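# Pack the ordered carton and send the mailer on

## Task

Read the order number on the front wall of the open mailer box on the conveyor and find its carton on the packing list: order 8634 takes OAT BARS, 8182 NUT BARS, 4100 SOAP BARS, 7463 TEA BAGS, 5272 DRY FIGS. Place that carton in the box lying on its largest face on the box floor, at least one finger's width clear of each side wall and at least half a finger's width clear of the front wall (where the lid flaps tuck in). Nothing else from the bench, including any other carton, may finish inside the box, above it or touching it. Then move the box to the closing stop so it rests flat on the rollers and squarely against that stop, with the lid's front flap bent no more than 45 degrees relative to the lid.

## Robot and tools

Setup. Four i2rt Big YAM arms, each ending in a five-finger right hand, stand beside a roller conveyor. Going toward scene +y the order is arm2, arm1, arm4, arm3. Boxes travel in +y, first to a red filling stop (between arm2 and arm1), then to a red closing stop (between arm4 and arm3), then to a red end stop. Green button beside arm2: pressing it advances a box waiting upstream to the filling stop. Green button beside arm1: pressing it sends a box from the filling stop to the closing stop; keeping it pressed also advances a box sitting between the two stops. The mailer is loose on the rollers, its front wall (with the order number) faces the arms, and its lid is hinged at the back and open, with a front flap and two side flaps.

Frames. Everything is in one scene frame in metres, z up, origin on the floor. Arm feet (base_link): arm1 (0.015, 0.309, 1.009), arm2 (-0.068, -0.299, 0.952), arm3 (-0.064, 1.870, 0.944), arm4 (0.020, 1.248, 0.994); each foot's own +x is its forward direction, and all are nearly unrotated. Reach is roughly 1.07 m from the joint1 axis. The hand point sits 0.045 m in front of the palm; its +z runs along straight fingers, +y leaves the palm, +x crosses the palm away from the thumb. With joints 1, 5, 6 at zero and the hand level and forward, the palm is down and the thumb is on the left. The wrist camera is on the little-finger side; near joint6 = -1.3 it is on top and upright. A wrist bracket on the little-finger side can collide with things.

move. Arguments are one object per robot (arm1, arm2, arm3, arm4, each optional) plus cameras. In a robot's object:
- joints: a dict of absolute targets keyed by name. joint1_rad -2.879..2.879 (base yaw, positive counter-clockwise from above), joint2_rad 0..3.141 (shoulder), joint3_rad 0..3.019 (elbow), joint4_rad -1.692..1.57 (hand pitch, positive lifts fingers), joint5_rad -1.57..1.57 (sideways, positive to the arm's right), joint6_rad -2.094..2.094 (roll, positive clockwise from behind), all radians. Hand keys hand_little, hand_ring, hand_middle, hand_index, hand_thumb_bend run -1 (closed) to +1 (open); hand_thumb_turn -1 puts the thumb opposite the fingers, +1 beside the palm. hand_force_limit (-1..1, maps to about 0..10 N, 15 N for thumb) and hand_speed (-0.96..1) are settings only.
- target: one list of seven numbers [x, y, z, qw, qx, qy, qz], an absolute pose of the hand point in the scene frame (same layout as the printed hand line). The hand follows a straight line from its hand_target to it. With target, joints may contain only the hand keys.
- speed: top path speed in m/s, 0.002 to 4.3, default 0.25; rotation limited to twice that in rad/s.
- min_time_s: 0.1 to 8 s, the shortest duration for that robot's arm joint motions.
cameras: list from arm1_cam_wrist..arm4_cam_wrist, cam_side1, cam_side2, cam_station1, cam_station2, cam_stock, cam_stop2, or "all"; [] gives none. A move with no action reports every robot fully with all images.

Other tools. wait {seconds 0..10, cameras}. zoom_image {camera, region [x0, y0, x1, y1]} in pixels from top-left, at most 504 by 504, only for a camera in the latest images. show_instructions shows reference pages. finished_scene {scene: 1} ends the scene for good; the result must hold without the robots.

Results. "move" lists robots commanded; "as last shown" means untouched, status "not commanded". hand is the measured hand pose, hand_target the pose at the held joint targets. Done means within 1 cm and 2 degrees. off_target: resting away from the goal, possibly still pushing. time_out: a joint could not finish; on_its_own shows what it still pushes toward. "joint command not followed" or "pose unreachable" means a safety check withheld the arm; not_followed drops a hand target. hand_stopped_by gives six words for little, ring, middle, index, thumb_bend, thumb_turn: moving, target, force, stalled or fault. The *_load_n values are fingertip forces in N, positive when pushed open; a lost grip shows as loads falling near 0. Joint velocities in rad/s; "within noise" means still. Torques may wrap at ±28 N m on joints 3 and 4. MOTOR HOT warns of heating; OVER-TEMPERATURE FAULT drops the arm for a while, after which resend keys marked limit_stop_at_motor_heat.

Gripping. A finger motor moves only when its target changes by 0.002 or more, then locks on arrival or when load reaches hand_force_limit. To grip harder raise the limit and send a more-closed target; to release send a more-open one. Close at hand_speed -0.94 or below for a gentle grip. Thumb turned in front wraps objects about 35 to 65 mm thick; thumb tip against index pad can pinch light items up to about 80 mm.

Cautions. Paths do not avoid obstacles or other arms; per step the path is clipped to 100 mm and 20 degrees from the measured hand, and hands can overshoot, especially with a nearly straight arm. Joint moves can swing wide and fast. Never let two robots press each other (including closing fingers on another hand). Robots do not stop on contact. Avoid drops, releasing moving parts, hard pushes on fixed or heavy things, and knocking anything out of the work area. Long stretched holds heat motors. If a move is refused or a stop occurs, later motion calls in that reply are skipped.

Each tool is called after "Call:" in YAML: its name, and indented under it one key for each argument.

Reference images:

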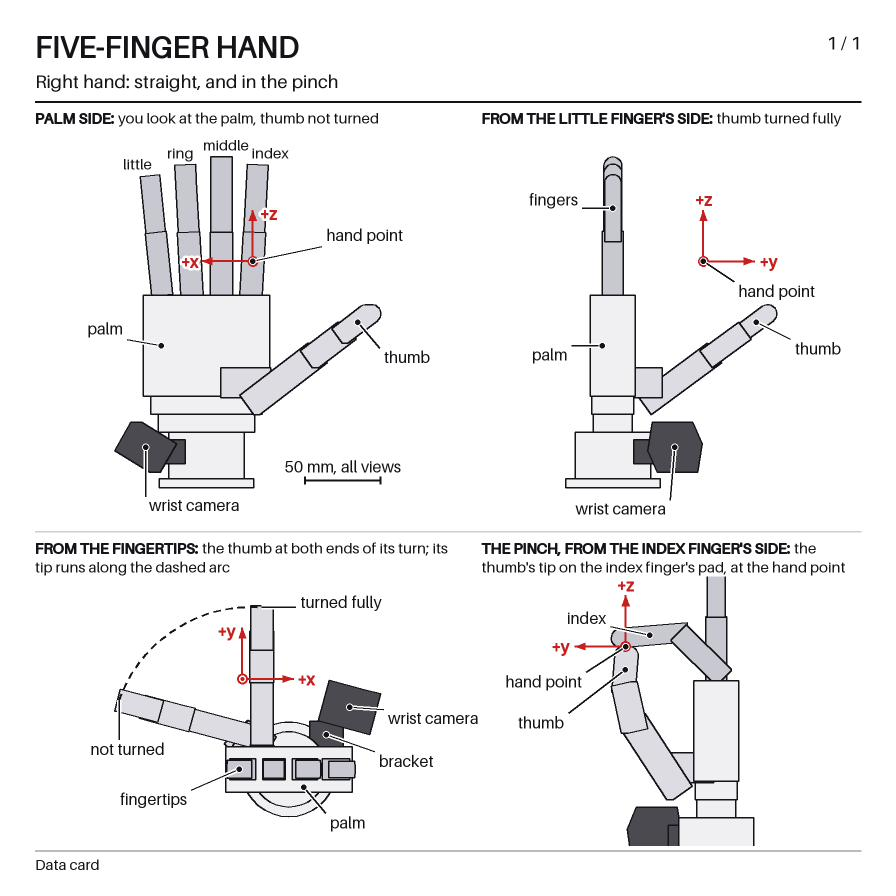

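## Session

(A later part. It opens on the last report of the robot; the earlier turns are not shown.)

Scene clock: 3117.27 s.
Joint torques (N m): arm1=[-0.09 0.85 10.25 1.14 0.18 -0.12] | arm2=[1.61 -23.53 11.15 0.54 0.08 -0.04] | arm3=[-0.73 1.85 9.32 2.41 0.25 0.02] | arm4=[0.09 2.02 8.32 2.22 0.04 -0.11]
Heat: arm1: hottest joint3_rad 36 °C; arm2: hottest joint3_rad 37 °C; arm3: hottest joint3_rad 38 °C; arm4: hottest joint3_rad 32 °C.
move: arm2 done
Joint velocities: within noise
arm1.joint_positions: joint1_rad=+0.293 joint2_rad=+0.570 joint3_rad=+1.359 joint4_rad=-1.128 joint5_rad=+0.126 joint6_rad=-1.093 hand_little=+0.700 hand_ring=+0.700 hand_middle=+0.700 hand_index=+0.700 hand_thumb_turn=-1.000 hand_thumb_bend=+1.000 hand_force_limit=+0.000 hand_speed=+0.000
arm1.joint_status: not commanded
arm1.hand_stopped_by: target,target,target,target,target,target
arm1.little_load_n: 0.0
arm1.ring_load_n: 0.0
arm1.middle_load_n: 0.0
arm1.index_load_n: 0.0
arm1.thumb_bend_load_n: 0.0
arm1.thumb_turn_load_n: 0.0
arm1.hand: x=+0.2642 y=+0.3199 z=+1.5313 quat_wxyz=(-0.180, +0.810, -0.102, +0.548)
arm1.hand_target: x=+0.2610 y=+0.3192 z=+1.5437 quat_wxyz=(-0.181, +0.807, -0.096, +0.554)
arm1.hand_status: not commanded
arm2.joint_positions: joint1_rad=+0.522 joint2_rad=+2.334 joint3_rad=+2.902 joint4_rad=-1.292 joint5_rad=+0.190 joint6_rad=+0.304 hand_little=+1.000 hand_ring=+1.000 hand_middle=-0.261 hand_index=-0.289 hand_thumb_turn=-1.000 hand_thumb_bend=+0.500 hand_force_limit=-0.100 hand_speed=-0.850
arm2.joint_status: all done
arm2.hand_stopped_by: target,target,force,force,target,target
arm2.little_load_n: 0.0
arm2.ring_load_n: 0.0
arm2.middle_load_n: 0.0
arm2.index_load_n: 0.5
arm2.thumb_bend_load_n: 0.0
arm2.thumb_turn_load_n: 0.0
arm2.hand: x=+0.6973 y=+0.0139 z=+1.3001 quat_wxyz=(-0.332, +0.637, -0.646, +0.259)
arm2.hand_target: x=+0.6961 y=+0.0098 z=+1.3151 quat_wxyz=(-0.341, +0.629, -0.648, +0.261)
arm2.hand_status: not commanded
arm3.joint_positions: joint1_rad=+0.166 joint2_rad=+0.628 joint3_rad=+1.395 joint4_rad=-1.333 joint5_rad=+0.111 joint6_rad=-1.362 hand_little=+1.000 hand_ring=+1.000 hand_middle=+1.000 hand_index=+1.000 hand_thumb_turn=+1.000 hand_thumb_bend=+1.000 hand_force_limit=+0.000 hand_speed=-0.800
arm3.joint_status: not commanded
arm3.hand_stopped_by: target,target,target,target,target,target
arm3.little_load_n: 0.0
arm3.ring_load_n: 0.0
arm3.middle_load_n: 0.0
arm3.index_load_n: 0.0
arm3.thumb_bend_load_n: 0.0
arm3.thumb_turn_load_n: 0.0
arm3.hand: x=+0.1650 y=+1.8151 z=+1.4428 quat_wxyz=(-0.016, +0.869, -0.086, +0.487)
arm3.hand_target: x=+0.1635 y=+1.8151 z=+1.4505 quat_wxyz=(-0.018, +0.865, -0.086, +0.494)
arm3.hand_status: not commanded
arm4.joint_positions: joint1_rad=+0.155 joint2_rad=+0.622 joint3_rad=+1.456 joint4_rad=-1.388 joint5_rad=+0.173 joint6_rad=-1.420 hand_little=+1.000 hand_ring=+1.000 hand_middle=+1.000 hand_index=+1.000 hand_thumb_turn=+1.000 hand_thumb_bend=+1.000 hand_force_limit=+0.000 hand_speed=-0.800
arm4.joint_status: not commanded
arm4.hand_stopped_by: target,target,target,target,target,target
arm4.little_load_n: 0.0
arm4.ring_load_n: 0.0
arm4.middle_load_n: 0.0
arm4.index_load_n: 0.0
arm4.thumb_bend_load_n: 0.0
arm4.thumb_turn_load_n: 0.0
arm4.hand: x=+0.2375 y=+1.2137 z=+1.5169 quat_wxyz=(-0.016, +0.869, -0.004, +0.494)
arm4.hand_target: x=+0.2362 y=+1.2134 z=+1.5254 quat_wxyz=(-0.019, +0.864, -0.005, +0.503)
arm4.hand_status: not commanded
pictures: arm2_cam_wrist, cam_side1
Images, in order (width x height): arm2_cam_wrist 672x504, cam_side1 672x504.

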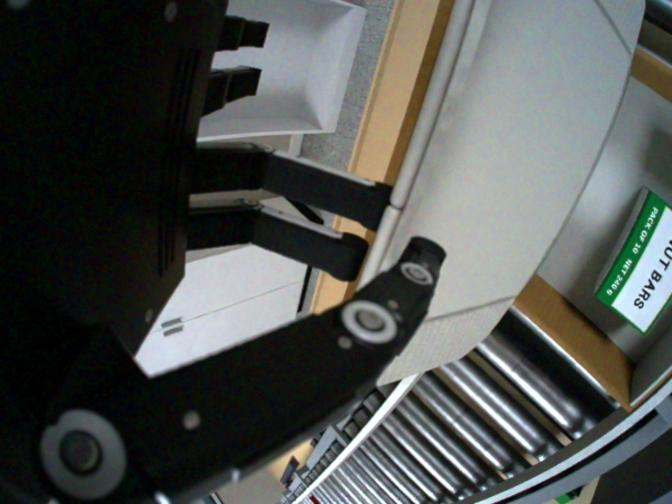

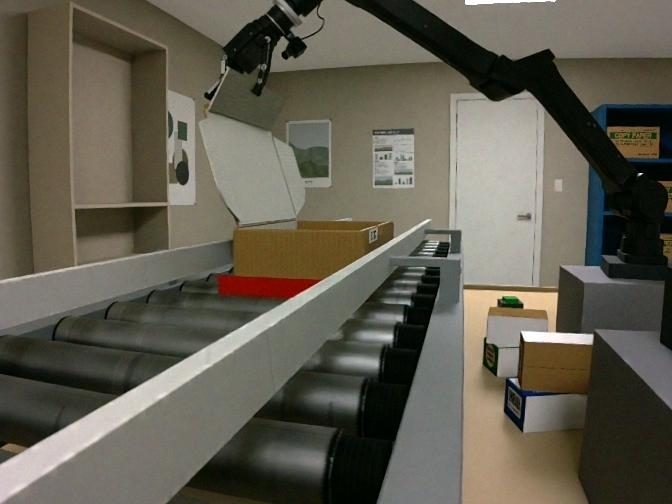

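Call:
move:
  arm2: {"joints": {"hand_thumb_bend": 1.0, "hand_index": 0.25, "hand_middle": 0.25, "hand_speed": -0.6}}

Call:
move:
  arm2: {"target": [0.700, 0.010, 1.272, 0.2418, -0.6645, 0.6645, -0.2418], "speed": 0.06}
  cameras: ["cam_side1", "arm2_cam_wrist"]

Call:
zoom_image:
  camera: "cam_side1"
  region: [160, 0, 480, 300]

Scene clock: 3212.47 s.
Joint torques (N m): arm1=[-0.09 0.97 10.28 1.13 0.19 -0.12] | arm2=[1.08 -23.53 11.15 0.54 0.08 -0.05] | arm3=[-0.79 1.85 9.32 2.4 0.25 0.03] | arm4=[0.38 1.85 8.46 2.14 0.03 -0.13]
Heat: arm1: hottest joint3_rad 36 °C; arm2: hottest joint3_rad 36 °C; arm3: hottest joint3_rad 38 °C; arm4: hottest joint3_rad 32 °C.
move: arm2 done
Joint velocities: within noise
arm1, arm3, arm4: as last shown
arm2.joint_positions: joint1_rad=+0.522 joint2_rad=+2.334 joint3_rad=+2.902 joint4_rad=-1.292 joint5_rad=+0.190 joint6_rad=+0.304 hand_little=+1.000 hand_ring=+1.000 hand_middle=+0.250 hand_index=+0.250 hand_thumb_turn=-1.000 hand_thumb_bend=+1.000 hand_force_limit=-0.100 hand_speed=-0.600
arm2.joint_status: all done
arm2.hand_stopped_by: target,target,target,target,target,target
arm2.little_load_n: 0.0
arm2.ring_load_n: 0.0
arm2.middle_load_n: -0.5
arm2.index_load_n: 0.0
arm2.thumb_bend_load_n: 0.0
arm2.thumb_turn_load_n: 0.0
arm2.hand: x=+0.6973 y=+0.0139 z=+1.3001 quat_wxyz=(-0.332, +0.637, -0.646, +0.259)
arm2.hand_target: x=+0.6961 y=+0.0098 z=+1.3151 quat_wxyz=(-0.341, +0.629, -0.648, +0.261)
arm2.hand_status: not commanded
arm3.index_load_n: 0.5
pictures: none

Scene clock: 3214.80 s.
Joint torques (N m): arm1=[-0.03 0.91 10.26 1.14 0.18 -0.12] | arm2=[1.79 -22.89 11.26 0.46 0.22 -0.24] | arm3=[-0.73 1.85 9.28 2.43 0.25 0.02] | arm4=[0.21 2.32 8.39 2.24 0.06 -0.14]
Heat: arm1: hottest joint3_rad 36 °C; arm2: hottest joint3_rad 36 °C; arm3: hottest joint3_rad 38 °C; arm4: hottest joint3_rad 32 °C.
move: arm2 off_target
Joint velocities: within noise
arm1, arm3, arm4: as last shown
arm1.little_load_n: -0.5
arm2.joint_positions: joint1_rad=+0.522 joint2_rad=+2.369 joint3_rad=+2.902 joint4_rad=-1.322 joint5_rad=+0.230 joint6_rad=+0.303 hand_little=+1.000 hand_ring=+1.000 hand_middle=+0.250 hand_index=+0.250 hand_thumb_turn=-1.000 hand_thumb_bend=+1.000 hand_force_limit=-0.100 hand_speed=-0.600
arm2.joint_status: not commanded
arm2.hand_stopped_by: target,target,target,target,target,target
arm2.little_load_n: -0.5
arm2.ring_load_n: 0.0
arm2.middle_load_n: 0.0
arm2.index_load_n: 0.0
arm2.thumb_bend_load_n: 0.0
arm2.thumb_turn_load_n: 0.0
arm2.hand: x=+0.7008 y=+0.0063 z=+1.2667 quat_wxyz=(-0.295, +0.642, -0.656, +0.264)
arm2.hand_target: x=+0.6990 y=+0.0097 z=+1.2714 quat_wxyz=(-0.298, +0.645, -0.651, +0.266)
arm2.hand_status: off_target (0.007 m and 7.2 deg from the pose sent, 0.029 m and 11.2 deg at the start; a joint's target at an end of its range on 67 of 70 steps)
arm3.little_load_n: 0.5
arm3.index_load_n: 0.0
arm4.middle_load_n: -0.5
pictures: arm2_cam_wrist, cam_side1
Images, in order (width x height): arm2_cam_wrist 672x504, cam_side1 672x504.

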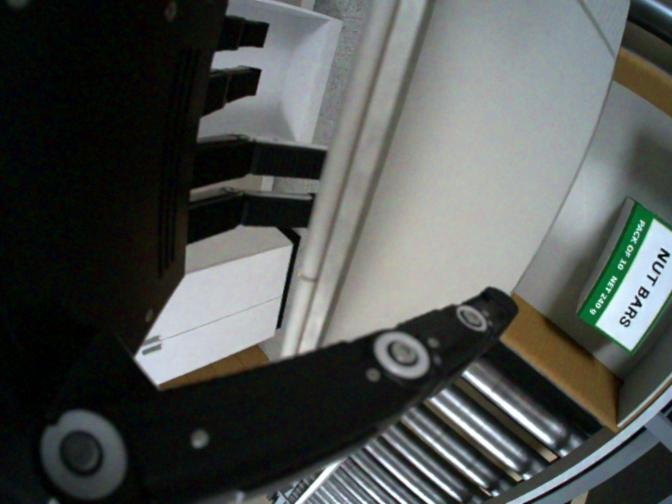

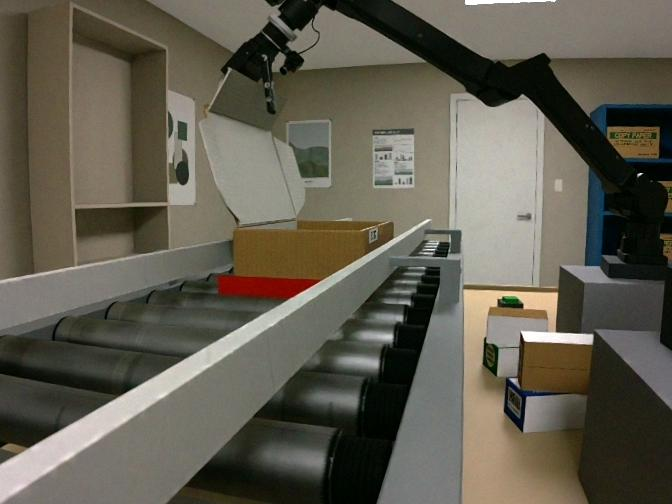

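Scaled by 1.575 from the camera's image (finer frame: 960x720).

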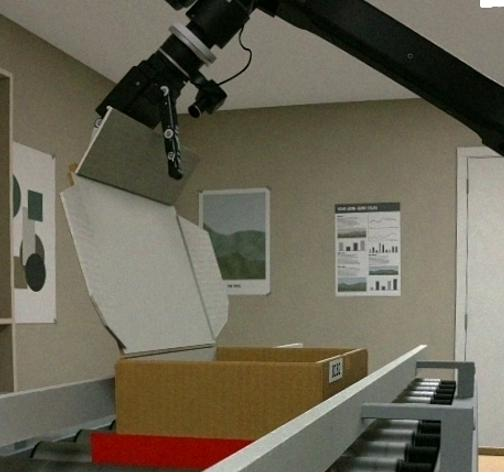

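Call:
move:
  arm2: {"joints": {"hand_index": -0.2, "hand_middle": -0.2, "hand_force_limit": -0.5, "hand_speed": -0.85}}
  cameras: ["arm2_cam_wrist"]

Call:
move:
  arm2: {"joints": {"hand_thumb_bend": 0.2, "hand_force_limit": -0.1, "hand_speed": -0.8}}
  cameras: ["cam_side1", "arm2_cam_wrist"]

Call:
zoom_image:
  camera: "cam_side1"
  region: [160, 0, 480, 300]

Scene clock: 3237.63 s.
Joint torques (N m): arm1=[-0.03 0.85 10.24 1.13 0.19 -0.13] | arm2=[1.85 -22.89 11.23 0.46 0.21 -0.24] | arm3=[-0.79 1.85 9.29 2.41 0.25 0.02] | arm4=[0.15 2.26 8.38 2.3 0.08 -0.13]
Heat: arm1: hottest joint3_rad 36 °C; arm2: hottest joint3_rad 36 °C; arm3: hottest joint3_rad 38 °C; arm4: hottest joint3_rad 32 °C.
move: arm2 done
Joint velocities: within noise
arm1, arm3, arm4: as last shown
arm1.little_load_n: 0.0
arm2.joint_positions: joint1_rad=+0.522 joint2_rad=+2.369 joint3_rad=+2.902 joint4_rad=-1.322 joint5_rad=+0.230 joint6_rad=+0.303 hand_little=+1.000 hand_ring=+1.000 hand_middle=-0.200 hand_index=-0.200 hand_thumb_turn=-1.000 hand_thumb_bend=+1.000 hand_force_limit=-0.500 hand_speed=-0.850
arm2.joint_status: all done
arm2.hand_stopped_by: target,target,target,target,target,target
arm2.little_load_n: -0.5
arm2.ring_load_n: 0.0
arm2.middle_load_n: 1.0
arm2.index_load_n: 0.0
arm2.thumb_bend_load_n: 0.0
arm2.thumb_turn_load_n: 0.0
arm2.hand: x=+0.7009 y=+0.0062 z=+1.2667 quat_wxyz=(-0.295, +0.642, -0.656, +0.264)
arm2.hand_target: x=+0.6990 y=+0.0097 z=+1.2714 quat_wxyz=(-0.298, +0.645, -0.651, +0.266)
arm2.hand_status: not commanded
arm3.little_load_n: 0.0
arm4.middle_load_n: 0.0
Images, in order (width x height): arm2_cam_wrist 672x504.

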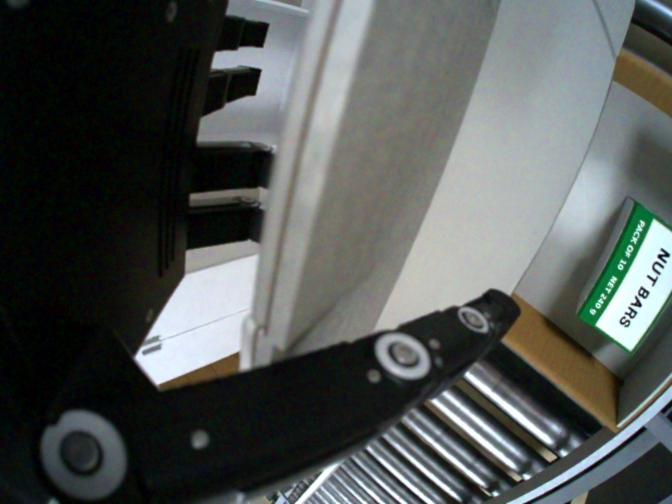

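Scene clock: 3240.67 s.
Joint torques (N m): arm1=[-0.03 0.97 10.25 1.16 0.19 -0.13] | arm2=[1.85 -22.95 11.25 0.46 0.21 -0.22] | arm3=[-0.79 1.79 9.29 2.44 0.25 0.02] | arm4=[0.26 2.43 8.34 2.24 0.06 -0.1]
Heat: arm1: hottest joint3_rad 36 °C; arm2: hottest joint3_rad 36 °C; arm3: hottest joint3_rad 38 °C; arm4: hottest joint3_rad 32 °C.
move: arm2 off_target
Joint velocities: within noise
arm1, arm3, arm4: as last shown
arm2.joint_positions: joint1_rad=+0.522 joint2_rad=+2.370 joint3_rad=+2.902 joint4_rad=-1.322 joint5_rad=+0.230 joint6_rad=+0.301 hand_little=+1.000 hand_ring=+1.000 hand_middle=-0.200 hand_index=-0.200 hand_thumb_turn=-1.000 hand_thumb_bend=+0.394 hand_force_limit=-0.100 hand_speed=-0.800
arm2.joint_status: hand_thumb_bend off_target (ended at +0.394, target +0.200); the others done
arm2.hand_stopped_by: target,target,target,target,force,target
arm2.little_load_n: 0.0
arm2.ring_load_n: 0.0
arm2.middle_load_n: 2.5
arm2.index_load_n: 0.0
arm2.thumb_bend_load_n: 6.0
arm2.thumb_turn_load_n: 1.0
arm2.hand: x=+0.7010 y=+0.0062 z=+1.2657 quat_wxyz=(-0.295, +0.643, -0.656, +0.264)
arm2.hand_target: x=+0.6990 y=+0.0097 z=+1.2712 quat_wxyz=(-0.298, +0.645, -0.651, +0.266)
arm2.hand_status: not commanded
pictures: arm2_cam_wrist, cam_side1
Images, in order (width x height): arm2_cam_wrist 672x504, cam_side1 672x504.

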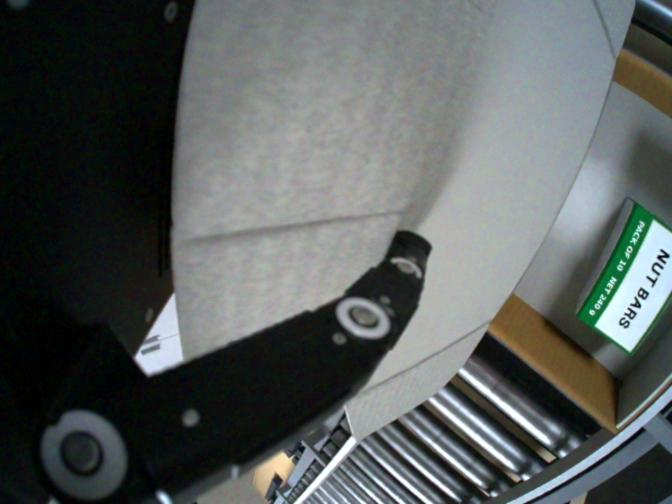

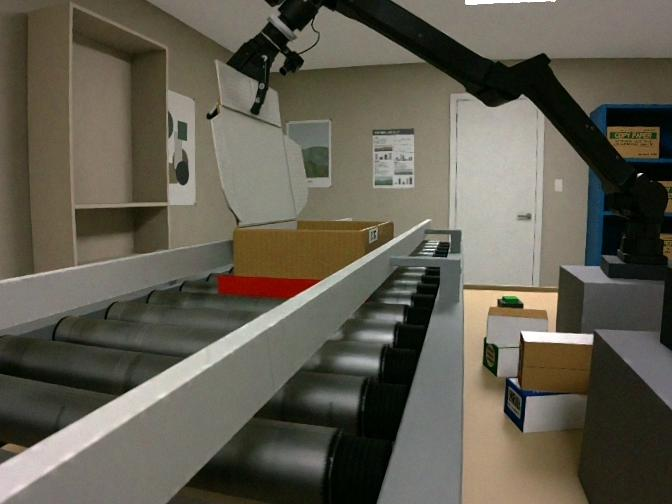

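Scaled by 1.575 from the camera's image (finer frame: 960x720).

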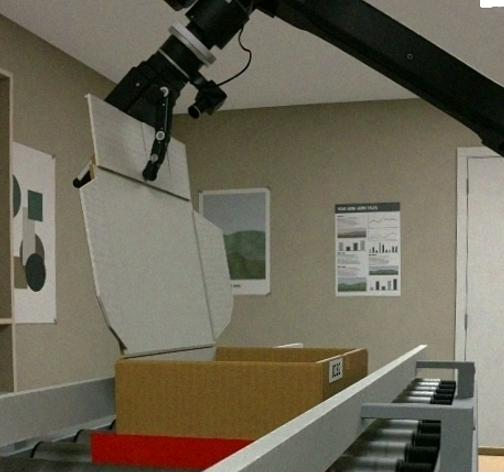

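Call:
move:
  arm2: {"joints": {"hand_thumb_bend": -0.1, "hand_force_limit": 0.3, "hand_speed": -0.8}}
  cameras: ["cam_side1", "arm2_cam_wrist"]

Call:
zoom_image:
  camera: "cam_side1"
  region: [160, 0, 480, 300]

Scene clock: 3250.37 s.
Joint torques (N m): arm1=[-0.09 1.03 10.26 1.13 0.19 -0.12] | arm2=[1.79 -22.95 11.23 0.46 0.21 -0.22] | arm3=[-0.73 1.85 9.33 2.44 0.25 0.03] | arm4=[-0.15 2.43 8.44 2.21 0.09 -0.18]
Heat: arm1: hottest joint3_rad 36 °C; arm2: hottest joint3_rad 36 °C; arm3: hottest joint3_rad 38 °C; arm4: hottest joint3_rad 32 °C.
move: arm2 off_target
Joint velocities: within noise
arm1, arm3, arm4: as last shown
arm2.joint_positions: joint1_rad=+0.522 joint2_rad=+2.370 joint3_rad=+2.902 joint4_rad=-1.322 joint5_rad=+0.230 joint6_rad=+0.301 hand_little=+1.000 hand_ring=+1.000 hand_middle=-0.199 hand_index=-0.200 hand_thumb_turn=-1.000 hand_thumb_bend=+0.352 hand_force_limit=+0.300 hand_speed=-0.800
arm2.joint_status: hand_thumb_bend off_target (ended at +0.352, target -0.100); the others done
arm2.hand_stopped_by: target,target,target,target,force,target
arm2.little_load_n: 0.0
arm2.ring_load_n: 0.0
arm2.middle_load_n: 4.5
arm2.index_load_n: 0.0
arm2.thumb_bend_load_n: 10.5
arm2.thumb_turn_load_n: 0.5
arm2.hand: x=+0.7010 y=+0.0061 z=+1.2657 quat_wxyz=(-0.295, +0.643, -0.656, +0.264)
arm2.hand_target: x=+0.6990 y=+0.0097 z=+1.2712 quat_wxyz=(-0.298, +0.645, -0.651, +0.266)
arm2.hand_status: not commanded
arm4.ring_load_n: -0.5
pictures: arm2_cam_wrist, cam_side1
Images, in order (width x height): arm2_cam_wrist 672x504, cam_side1 672x504.

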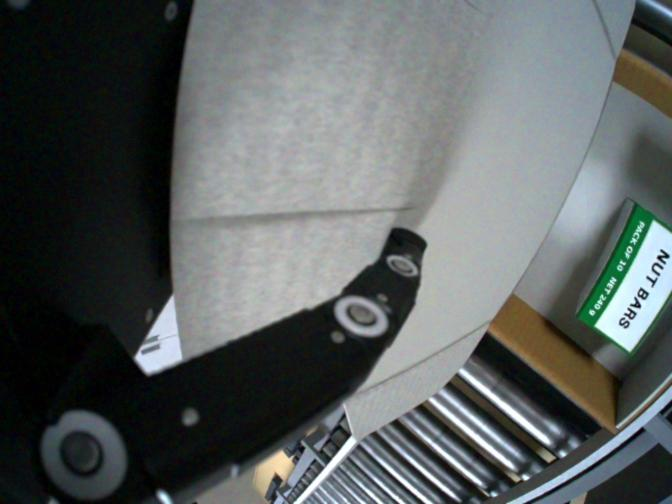

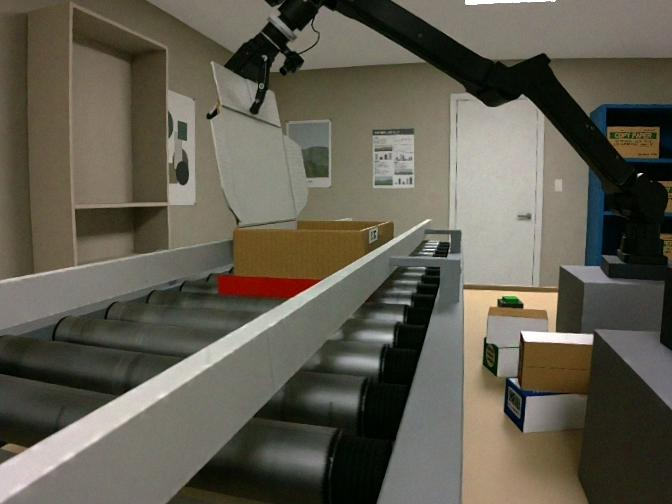

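Scaled by 1.575 from the camera's image (finer frame: 960x720).

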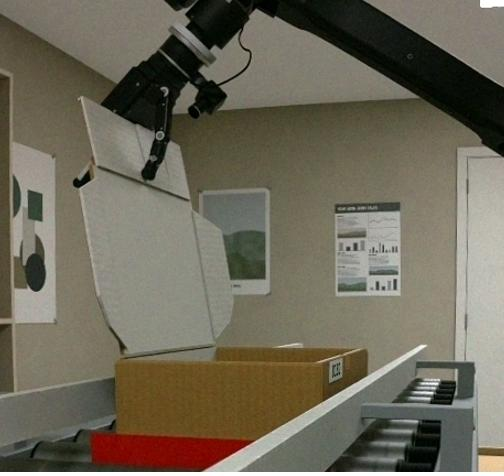

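Call:
move:
  arm2: {"joints": {"hand_thumb_bend": 1.0, "hand_speed": -0.6}}
  cameras: ["cam_side1", "arm2_cam_wrist"]

Call:
zoom_image:
  camera: "cam_side1"
  region: [160, 0, 480, 300]

Scene clock: 3268.13 s.
Joint torques (N m): arm1=[-0.15 0.85 10.25 1.16 0.18 -0.13] | arm2=[1.85 -22.95 11.23 0.44 0.21 -0.22] | arm3=[-0.73 1.85 9.29 2.44 0.25 0.03] | arm4=[-0.15 2.08 8.31 2.21 0.1 -0.16]
Heat: arm1: hottest joint3_rad 36 °C; arm2: hottest joint3_rad 36 °C; arm3: hottest joint3_rad 38 °C; arm4: hottest joint3_rad 32 °C.
move: arm2 done
Joint velocities: within noise
arm1, arm3, arm4: as last shown
arm2.joint_positions: joint1_rad=+0.522 joint2_rad=+2.370 joint3_rad=+2.902 joint4_rad=-1.322 joint5_rad=+0.230 joint6_rad=+0.301 hand_little=+1.000 hand_ring=+1.000 hand_middle=-0.200 hand_index=-0.200 hand_thumb_turn=-1.000 hand_thumb_bend=+1.000 hand_force_limit=+0.300 hand_speed=-0.600
arm2.joint_status: all done
arm2.hand_stopped_by: target,target,target,target,target,target
arm2.little_load_n: 0.0
arm2.ring_load_n: -0.5
arm2.middle_load_n: 0.0
arm2.index_load_n: 0.0
arm2.thumb_bend_load_n: 0.0
arm2.thumb_turn_load_n: 0.0
arm2.hand: x=+0.7010 y=+0.0061 z=+1.2657 quat_wxyz=(-0.295, +0.643, -0.656, +0.264)
arm2.hand_target: x=+0.6990 y=+0.0097 z=+1.2712 quat_wxyz=(-0.298, +0.645, -0.651, +0.266)
arm2.hand_status: not commanded
arm3.thumb_bend_load_n: 0.5
arm4.ring_load_n: 0.0
pictures: arm2_cam_wrist, cam_side1
Images, in order (width x height): arm2_cam_wrist 672x504, cam_side1 672x504.

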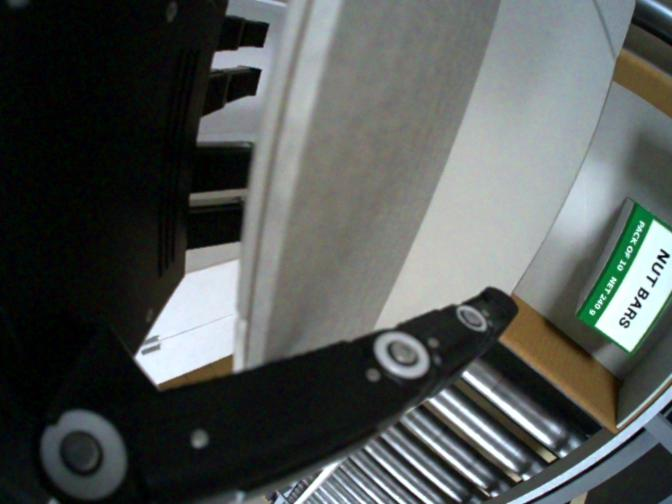

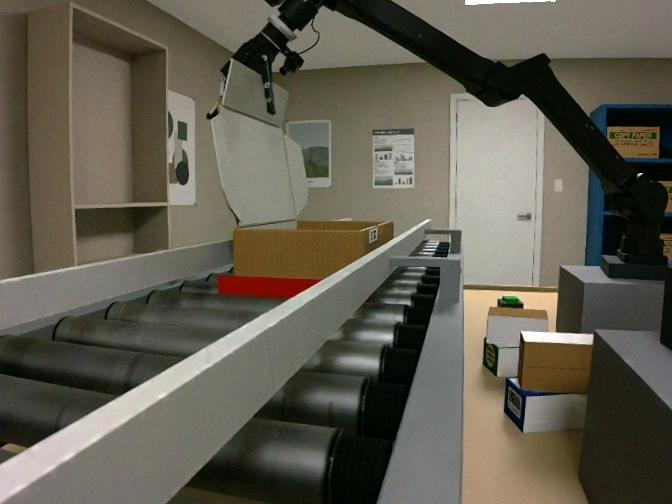

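Scaled by 1.575 from the camera's image (finer frame: 960x720).

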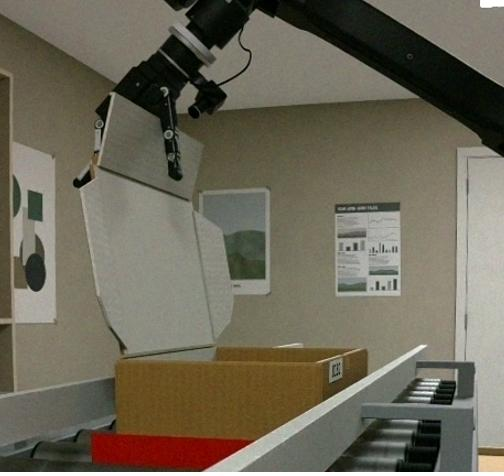

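Call:
move:
  arm2: {"joints": {"hand_index": 0.8, "hand_middle": 0.8, "hand_speed": -0.5}}

Call:
move:
  arm2: {"target": [0.685, 0.010, 1.36, 0.298, -0.645, 0.651, -0.266], "speed": 0.08}
  cameras: ["cam_side1", "arm2_cam_wrist"]

Call:
zoom_image:
  camera: "cam_side1"
  region: [160, 0, 480, 300]

Scene clock: 3282.77 s.
Joint torques (N m): arm1=[-0.03 0.97 10.24 1.14 0.19 -0.13] | arm2=[1.85 -22.95 11.23 0.46 0.21 -0.22] | arm3=[-0.73 1.79 9.31 2.44 0.26 0.03] | arm4=[0.26 1.79 8.4 2.29 0.03 -0.14]
Heat: arm1: hottest joint3_rad 36 °C; arm2: hottest joint3_rad 36 °C; arm3: hottest joint3_rad 38 °C; arm4: hottest joint3_rad 32 °C.
move: arm2 done
Joint velocities: within noise
arm1, arm3, arm4: as last shown
arm1.little_load_n: -0.5
arm2.joint_positions: joint1_rad=+0.522 joint2_rad=+2.370 joint3_rad=+2.902 joint4_rad=-1.322 joint5_rad=+0.230 joint6_rad=+0.301 hand_little=+1.000 hand_ring=+1.000 hand_middle=+0.800 hand_index=+0.800 hand_thumb_turn=-1.000 hand_thumb_bend=+1.000 hand_force_limit=+0.300 hand_speed=-0.500
arm2.joint_status: all done
arm2.hand_stopped_by: target,target,target,target,target,target
arm2.little_load_n: 0.0
arm2.ring_load_n: 0.0
arm2.middle_load_n: 0.0
arm2.index_load_n: 0.0
arm2.thumb_bend_load_n: 0.0
arm2.thumb_turn_load_n: 0.0
arm2.hand: x=+0.7010 y=+0.0061 z=+1.2657 quat_wxyz=(-0.295, +0.643, -0.656, +0.264)
arm2.hand_target: x=+0.6990 y=+0.0097 z=+1.2712 quat_wxyz=(-0.298, +0.645, -0.651, +0.266)
arm2.hand_status: not commanded
arm3.thumb_bend_load_n: 0.0
arm4.thumb_bend_load_n: 0.5
pictures: none

Scene clock: 3284.50 s.
Joint torques (N m): arm1=[-0.03 0.91 10.26 1.17 0.18 -0.12] | arm2=[2.26 -25.35 10.96 1.73 0.21 -0.24] | arm3=[-0.73 1.85 9.31 2.44 0.25 0.02] | arm4=[0.26 2.08 8.28 2.22 0.1 -0.15]
Heat: arm1: hottest joint3_rad 36 °C; arm2: hottest joint3_rad 36 °C; arm3: hottest joint3_rad 38 °C; arm4: hottest joint3_rad 32 °C.
move: arm2 off_target
Joint velocities: within noise
arm1.joint_positions: joint1_rad=+0.293 joint2_rad=+0.570 joint3_rad=+1.359 joint4_rad=-1.128 joint5_rad=+0.126 joint6_rad=-1.093 hand_little=+0.700 hand_ring=+0.700 hand_middle=+0.700 hand_index=+0.700 hand_thumb_turn=-1.000 hand_thumb_bend=+1.000 hand_force_limit=+0.000 hand_speed=+0.000
arm1.joint_status: not commanded
arm1.hand_stopped_by: target,target,target,target,target,target
arm1.little_load_n: 0.0
arm1.ring_load_n: 0.0
arm1.middle_load_n: 0.0
arm1.index_load_n: 0.0
arm1.thumb_bend_load_n: 0.0
arm1.thumb_turn_load_n: 0.5
arm1.hand: x=+0.2642 y=+0.3199 z=+1.5313 quat_wxyz=(-0.180, +0.810, -0.102, +0.548)
arm1.hand_target: x=+0.2610 y=+0.3192 z=+1.5437 quat_wxyz=(-0.181, +0.807, -0.096, +0.554)
arm1.hand_status: not commanded
arm2.joint_positions: joint1_rad=+0.522 joint2_rad=+2.302 joint3_rad=+2.902 joint4_rad=-1.318 joint5_rad=+0.233 joint6_rad=+0.300 hand_little=+1.000 hand_ring=+1.000 hand_middle=+0.800 hand_index=+0.800 hand_thumb_turn=-1.000 hand_thumb_bend=+1.000 hand_force_limit=+0.300 hand_speed=-0.500
arm2.joint_status: not commanded
arm2.hand_stopped_by: target,target,target,target,target,target
arm2.little_load_n: 0.0
arm2.ring_load_n: 0.0
arm2.middle_load_n: 0.0
arm2.index_load_n: 0.0
arm2.thumb_bend_load_n: 0.0
arm2.thumb_turn_load_n: 0.0
arm2.hand: x=+0.6885 y=+0.0012 z=+1.3203 quat_wxyz=(-0.324, +0.630, -0.649, +0.277)
arm2.hand_target: x=+0.6824 y=+0.0089 z=+1.3588 quat_wxyz=(-0.356, +0.622, -0.634, +0.291)
arm2.hand_status: off_target (0.041 m and 3.7 deg from the pose sent, 0.096 m and 0.8 deg at the start; a joint's target at an end of its range on 50 of 52 steps)
arm3.joint_positions: joint1_rad=+0.166 joint2_rad=+0.628 joint3_rad=+1.395 joint4_rad=-1.333 joint5_rad=+0.111 joint6_rad=-1.362 hand_little=+1.000 hand_ring=+1.000 hand_middle=+1.000 hand_index=+1.000 hand_thumb_turn=+1.000 hand_thumb_bend=+1.000 hand_force_limit=+0.000 hand_speed=-0.800
arm3.joint_status: not commanded
arm3.hand_stopped_by: target,target,target,target,target,target
arm3.little_load_n: 0.0
arm3.ring_load_n: 0.0
arm3.middle_load_n: 0.0
arm3.index_load_n: 0.0
arm3.thumb_bend_load_n: 0.0
arm3.thumb_turn_load_n: 0.0
arm3.hand: x=+0.1650 y=+1.8151 z=+1.4428 quat_wxyz=(-0.016, +0.869, -0.086, +0.487)
arm3.hand_target: x=+0.1635 y=+1.8151 z=+1.4505 quat_wxyz=(-0.018, +0.865, -0.086, +0.494)
arm3.hand_status: not commanded
arm4.joint_positions: joint1_rad=+0.155 joint2_rad=+0.622 joint3_rad=+1.456 joint4_rad=-1.388 joint5_rad=+0.173 joint6_rad=-1.420 hand_little=+1.000 hand_ring=+1.000 hand_middle=+1.000 hand_index=+1.000 hand_thumb_turn=+1.000 hand_thumb_bend=+1.000 hand_force_limit=+0.000 hand_speed=-0.800
arm4.joint_status: not commanded
arm4.hand_stopped_by: target,target,target,target,target,target
arm4.little_load_n: 0.0
arm4.ring_load_n: 0.0
arm4.middle_load_n: 0.0
arm4.index_load_n: 0.0
arm4.thumb_bend_load_n: 0.0
arm4.thumb_turn_load_n: 0.0
arm4.hand: x=+0.2375 y=+1.2137 z=+1.5169 quat_wxyz=(-0.016, +0.869, -0.004, +0.494)
arm4.hand_target: x=+0.2362 y=+1.2134 z=+1.5254 quat_wxyz=(-0.019, +0.864, -0.005, +0.503)
arm4.hand_status: not commanded
pictures: arm2_cam_wrist, cam_side1
Images, in order (width x height): arm2_cam_wrist 672x504, cam_side1 672x504.

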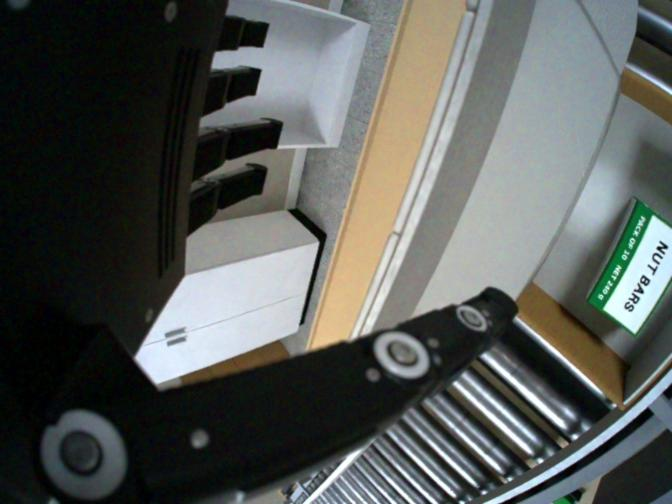

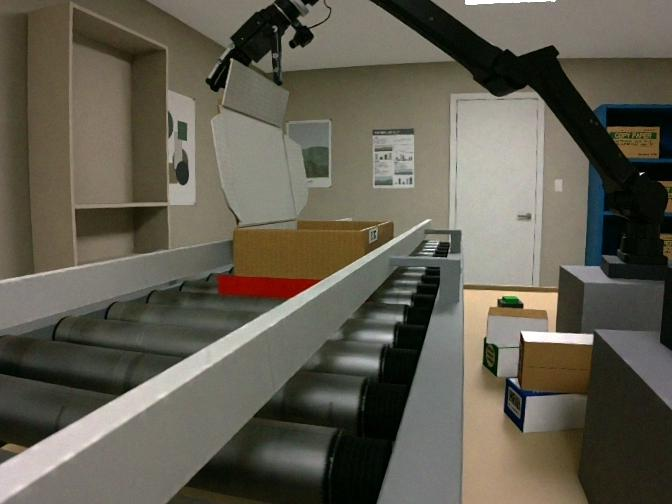

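Scaled by 1.575 from the camera's image (finer frame: 960x720).

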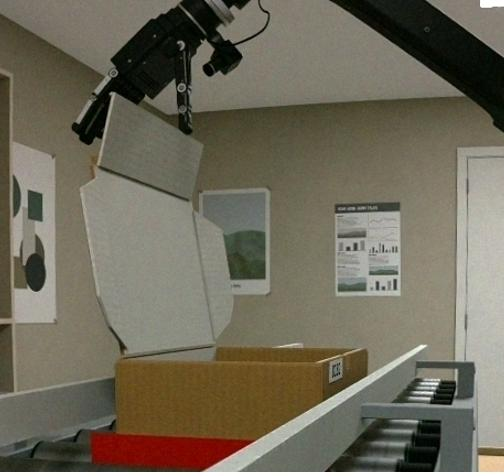

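Call:
move:
  arm2: {"target": [0.672, 0.010, 1.41, 0.4545, -0.5417, 0.5417, -0.4545], "speed": 0.12}
  cameras: ["cam_side1"]

Scene clock: 3301.17 s.
Joint torques (N m): arm1=[-0.15 0.97 10.25 1.13 0.19 -0.12] | arm2=[2.32 -21.6 9.96 1.94 0.17 -0.17] | arm3=[-0.73 1.85 9.32 2.41 0.25 0.02] | arm4=[-0.03 2.37 8.36 2.22 0.06 -0.14]
Heat: arm1: hottest joint3_rad 36 °C; arm2: hottest joint3_rad 36 °C; arm3: hottest joint3_rad 38 °C; arm4: hottest joint3_rad 32 °C.
move: arm2 off_target
Joint velocities: within noise
arm1, arm3, arm4: as last shown
arm1.thumb_bend_load_n: -0.5
arm1.thumb_turn_load_n: 0.0
arm2.joint_positions: joint1_rad=+0.591 joint2_rad=+1.848 joint3_rad=+2.037 joint4_rad=-0.446 joint5_rad=+0.444 joint6_rad=+0.104 hand_little=+1.000 hand_ring=+1.000 hand_middle=+0.800 hand_index=+0.800 hand_thumb_turn=-1.000 hand_thumb_bend=+1.000 hand_force_limit=+0.300 hand_speed=-0.500
arm2.joint_status: not commanded
arm2.hand_stopped_by: target,target,target,target,target,target
arm2.little_load_n: 0.0
arm2.ring_load_n: 0.0
arm2.middle_load_n: 0.0
arm2.index_load_n: 0.0
arm2.thumb_bend_load_n: 0.0
arm2.thumb_turn_load_n: 0.0
arm2.hand: x=+0.6816 y=+0.0039 z=+1.3802 quat_wxyz=(-0.434, +0.553, -0.553, +0.448)
arm2.hand_target: x=+0.6716 y=+0.0096 z=+1.4098 quat_wxyz=(-0.454, +0.542, -0.542, +0.454)
arm2.hand_status: off_target (0.032 m and 3.1 deg from the pose sent, 0.092 m and 29.9 deg at the start)
Images, in order (width x height): cam_side1 672x504.

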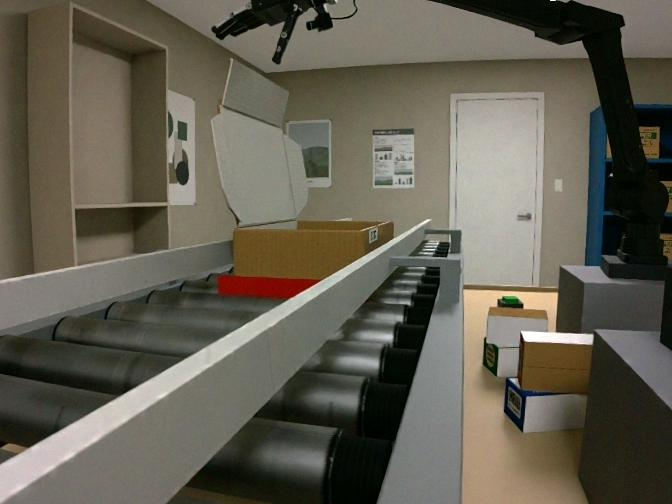

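Call:
move:
  arm2: {"target": [0.36, -0.25, 1.42, 0.4545, -0.5417, 0.5417, -0.4545], "speed": 0.3}
  arm1: {"target": [0.18, 0.48, 1.35, 0, 0.9636, -0.2672, 0], "speed": 0.3, "joints": {"hand_index": 1.0, "hand_middle": 1.0, "hand_ring": 1.0, "hand_little": 1.0}}
  cameras: ["arm1_cam_wrist", "arm2_cam_wrist", "cam_stock", "cam_side1"]

Scene clock: 3338.97 s.
Joint torques (N m): arm1=[-0.67 -7.3 8.18 -0.27 -0.05 0.13] | arm2=[0.73 -2.67 9.81 0.88 -0.01 -0.25] | arm3=[-0.79 1.85 9.31 2.43 0.25 0.02] | arm4=[0.21 1.79 8.42 2.26 0.03 -0.18]
Heat: arm1: hottest joint3_rad 36 °C; arm2: hottest joint3_rad 36 °C; arm3: hottest joint3_rad 38 °C; arm4: hottest joint3_rad 32 °C.
move: arm1 off_target; arm2 done
Joint velocities: within noise
arm1.joint_positions: joint1_rad=+0.735 joint2_rad=+1.021 joint3_rad=+1.368 joint4_rad=-1.674 joint5_rad=+0.004 joint6_rad=-0.280 hand_little=+1.000 hand_ring=+1.000 hand_middle=+1.000 hand_index=+1.000 hand_thumb_turn=-1.000 hand_thumb_bend=+1.000 hand_force_limit=+0.000 hand_speed=+0.000
arm1.joint_status: all done
arm1.hand_stopped_by: target,target,target,target,target,target
arm1.little_load_n: 0.0
arm1.ring_load_n: 0.0
arm1.middle_load_n: 0.0
arm1.index_load_n: 0.0
arm1.thumb_bend_load_n: 0.0
arm1.thumb_turn_load_n: 0.0
arm1.hand: x=+0.1839 y=+0.4822 z=+1.3514 quat_wxyz=(-0.106, +0.958, -0.259, +0.060)
arm1.hand_target: x=+0.1803 y=+0.4803 z=+1.3490 quat_wxyz=(-0.099, +0.958, -0.264, +0.053)
arm1.hand_status: off_target (0.005 m and 14.0 deg from the pose sent, 0.256 m and 72.1 deg at the start; a joint's target at an end of its range on 53 of 87 steps)
arm2.joint_positions: joint1_rad=+0.221 joint2_rad=+0.824 joint3_rad=+1.140 joint4_rad=-0.486 joint5_rad=+0.060 joint6_rad=+0.026 hand_little=+1.000 hand_ring=+1.000 hand_middle=+0.800 hand_index=+0.800 hand_thumb_turn=-1.000 hand_thumb_bend=+1.000 hand_force_limit=+0.300 hand_speed=-0.500
arm2.joint_status: not commanded
arm2.hand_stopped_by: target,target,target,target,target,target
arm2.little_load_n: 0.0
arm2.ring_load_n: 0.0
arm2.middle_load_n: 0.0
arm2.index_load_n: 0.0
arm2.thumb_bend_load_n: 0.0
arm2.thumb_turn_load_n: 0.0
arm2.hand: x=+0.3603 y=-0.2446 z=+1.4233 quat_wxyz=(-0.462, +0.539, -0.539, +0.453)
arm2.hand_target: x=+0.3600 y=-0.2499 z=+1.4199 quat_wxyz=(-0.455, +0.542, -0.542, +0.454)
arm2.hand_status: done (0.006 m and 1.0 deg from the pose sent, 0.412 m and 3.1 deg at the start)
arm3, arm4: as last shown
pictures: arm1_cam_wrist, arm2_cam_wrist, cam_side1, cam_stock
Images, in order (width x height): arm1_cam_wrist 672x504, arm2_cam_wrist 672x504, cam_side1 672x504, cam_stock 672x504.

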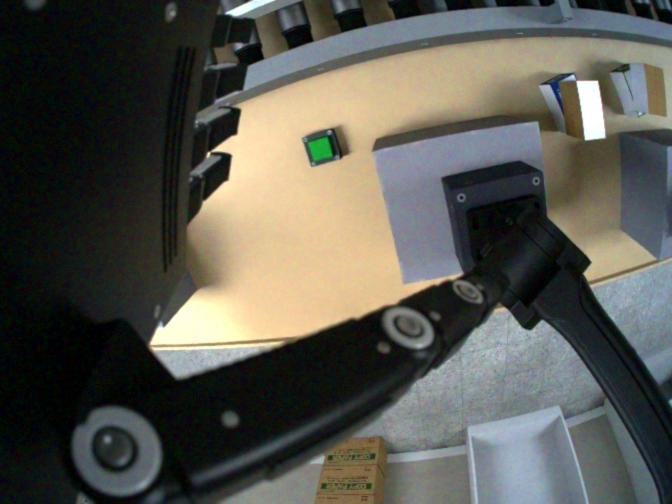

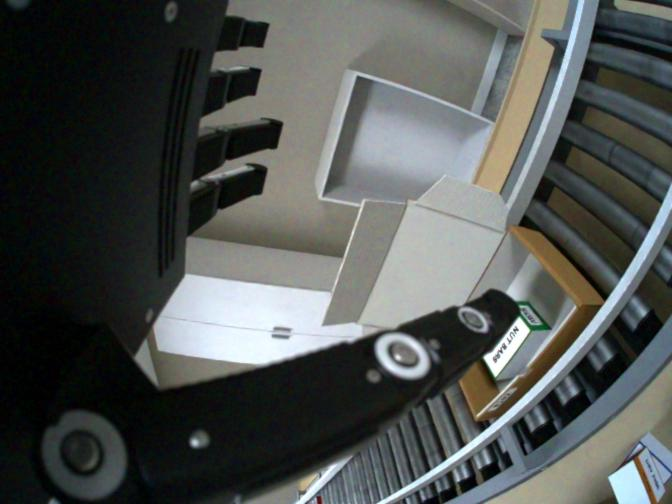

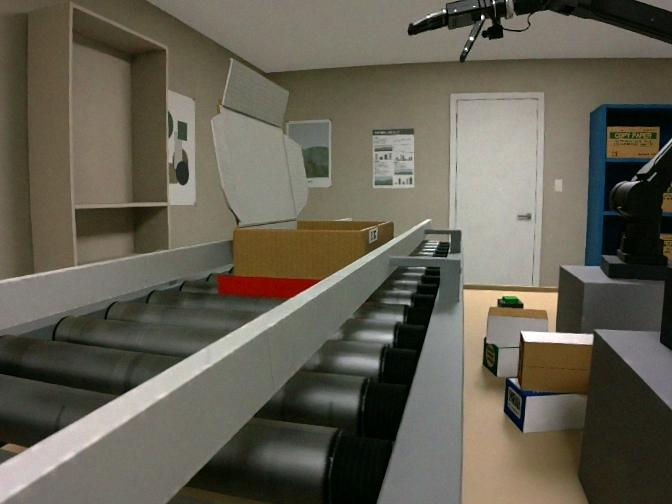

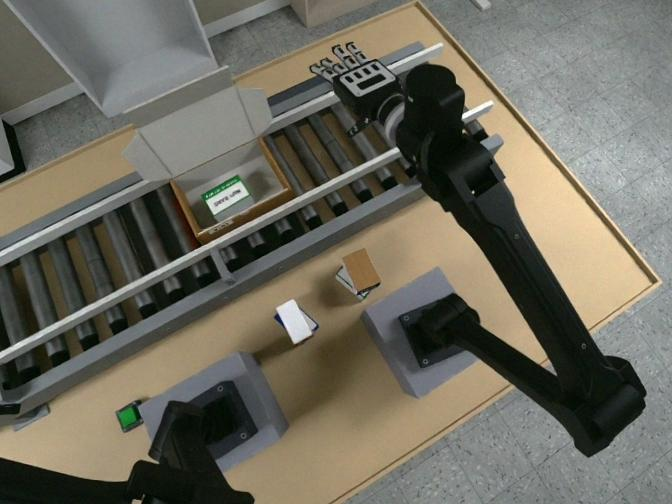

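Call:
move:
  arm1: {"target": [0.175, 0.592, 1.05, 0, 0.9681, -0.2504, 0], "speed": 0.25}
  cameras: ["arm1_cam_wrist", "cam_stock", "cam_station1"]

Scene clock: 3366.67 s.
Joint torques (N m): arm1=[0.38 -14.56 7.08 0.23 -0.01 0.13] | arm2=[0.73 -2.67 9.81 0.87 -0.01 -0.24] | arm3=[-0.73 1.79 9.31 2.41 0.25 0.03] | arm4=[-0.21 2.67 8.43 2.35 0.05 -0.11]
Heat: arm1: hottest joint3_rad 36 °C; arm2: hottest joint3_rad 36 °C; arm3: hottest joint3_rad 38 °C; arm4: hottest joint3_rad 32 °C.
move: arm1 done
Joint velocities: within noise
arm1.joint_positions: joint1_rad=+0.948 joint2_rad=+1.508 joint3_rad=+0.943 joint4_rad=-1.022 joint5_rad=+0.012 joint6_rad=-0.090 hand_little=+1.000 hand_ring=+1.000 hand_middle=+1.000 hand_index=+1.000 hand_thumb_turn=-1.000 hand_thumb_bend=+1.000 hand_force_limit=+0.000 hand_speed=+0.000
arm1.joint_status: not commanded
arm1.hand_stopped_by: target,target,target,target,target,target
arm1.little_load_n: 0.0
arm1.ring_load_n: 0.0
arm1.middle_load_n: 0.0
arm1.index_load_n: 0.0
arm1.thumb_bend_load_n: 0.0
arm1.thumb_turn_load_n: 0.0
arm1.hand: x=+0.1766 y=+0.5880 z=+1.0504 quat_wxyz=(+0.007, +0.969, -0.249, -0.001)
arm1.hand_target: x=+0.1750 y=+0.5920 z=+1.0501 quat_wxyz=(+0.000, +0.968, -0.250, +0.000)
arm1.hand_status: done (0.004 m and 0.8 deg from the pose sent, 0.321 m and 14.0 deg at the start)
arm2, arm3, arm4: as last shown
arm2.hand: x=+0.3603 y=-0.2447 z=+1.4233 quat_wxyz=(-0.462, +0.539, -0.539, +0.453)
arm2.hand_target: x=+0.3600 y=-0.2499 z=+1.4199 quat_wxyz=(-0.454, +0.542, -0.542, +0.454)
pictures: arm1_cam_wrist, cam_station1, cam_stock
Images, in order (width x height): arm1_cam_wrist 672x504, cam_station1 672x504, cam_stock 672x504.

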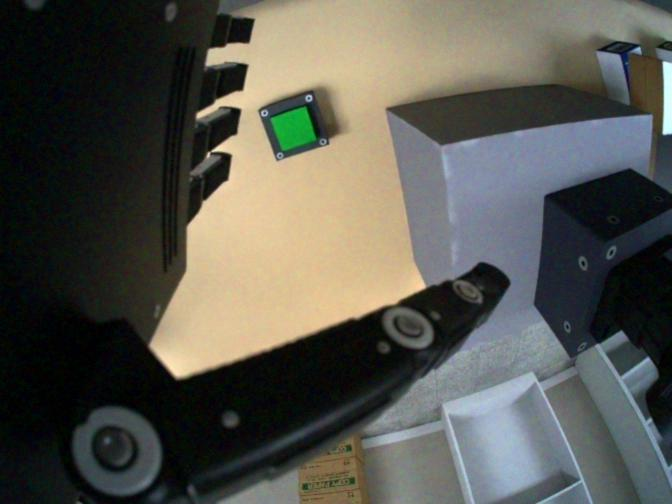

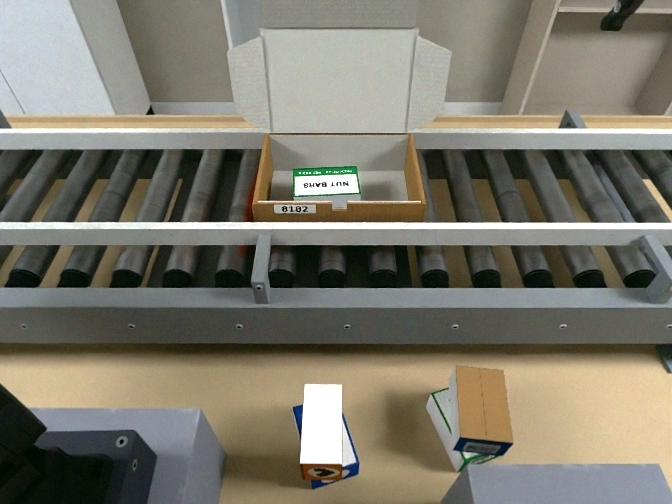

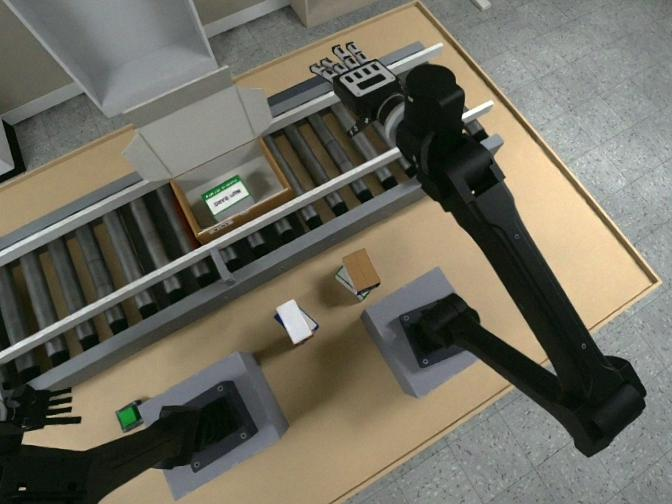

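Call:
move:
  arm1: {"target": [0.160, 0.588, 0.89, 0, 0.9681, -0.2504, 0], "speed": 0.15}
  cameras: ["arm1_cam_wrist", "cam_stock"]

Call:
zoom_image:
  camera: "cam_stock"
  region: [20, 340, 220, 490]

Scene clock: 3395.43 s.
Joint torques (N m): arm1=[0.26 -15.44 4.22 0.25 -0.02 0.14] | arm2=[0.79 -2.61 9.81 0.88 -0.01 -0.24] | arm3=[-0.85 1.73 9.31 2.41 0.25 0.03] | arm4=[0.38 2.2 8.46 2.24 0.08 -0.15]
Heat: arm1: hottest joint3_rad 34 °C; arm2: hottest joint3_rad 36 °C; arm3: hottest joint3_rad 38 °C; arm4: hottest joint3_rad 32 °C.
move: arm1 done
Joint velocities: within noise
arm1.joint_positions: joint1_rad=+0.969 joint2_rad=+1.823 joint3_rad=+0.786 joint4_rad=-0.540 joint5_rad=+0.012 joint6_rad=-0.067 hand_little=+1.000 hand_ring=+1.000 hand_middle=+1.000 hand_index=+1.000 hand_thumb_turn=-1.000 hand_thumb_bend=+1.000 hand_force_limit=+0.000 hand_speed=+0.000
arm1.joint_status: not commanded
arm1.hand_stopped_by: target,target,target,target,target,target
arm1.little_load_n: 0.0
arm1.ring_load_n: 0.0
arm1.middle_load_n: 0.0
arm1.index_load_n: 0.0
arm1.thumb_bend_load_n: 0.0
arm1.thumb_turn_load_n: 0.0
arm1.hand: x=+0.1636 y=+0.5861 z=+0.8930 quat_wxyz=(+0.002, +0.968, -0.250, +0.000)
arm1.hand_target: x=+0.1600 y=+0.5880 z=+0.8901 quat_wxyz=(+0.000, +0.968, -0.250, +0.000)
arm1.hand_status: done (0.005 m and 0.2 deg from the pose sent, 0.161 m and 0.8 deg at the start)
arm2, arm3, arm4: as last shown
arm2.index_load_n: -0.5
Images, in order (width x height): arm1_cam_wrist 672x504, cam_stock 672x504.

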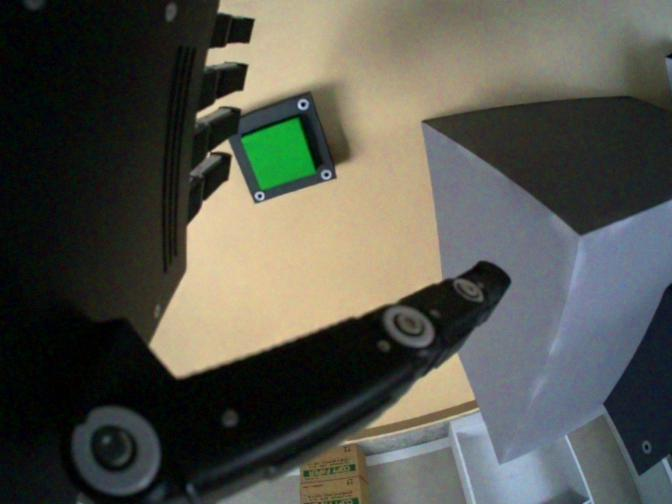

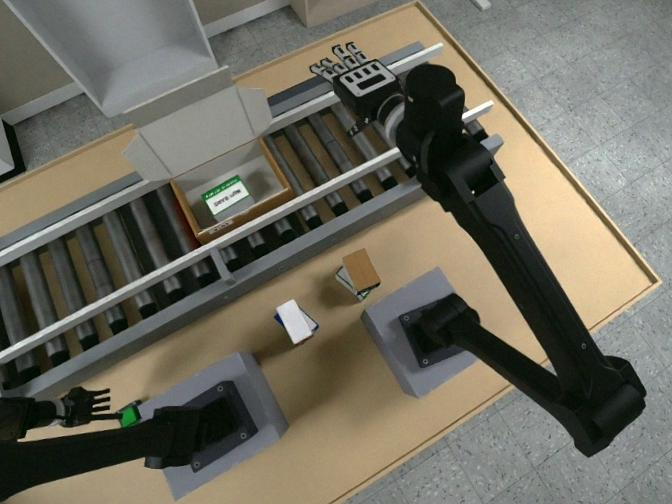

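Scaled by 2.520 from the camera's image (finer frame: 960x720).

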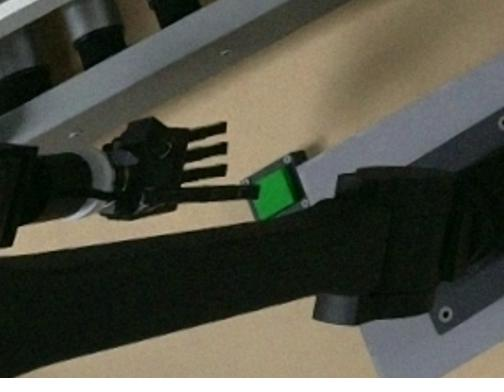

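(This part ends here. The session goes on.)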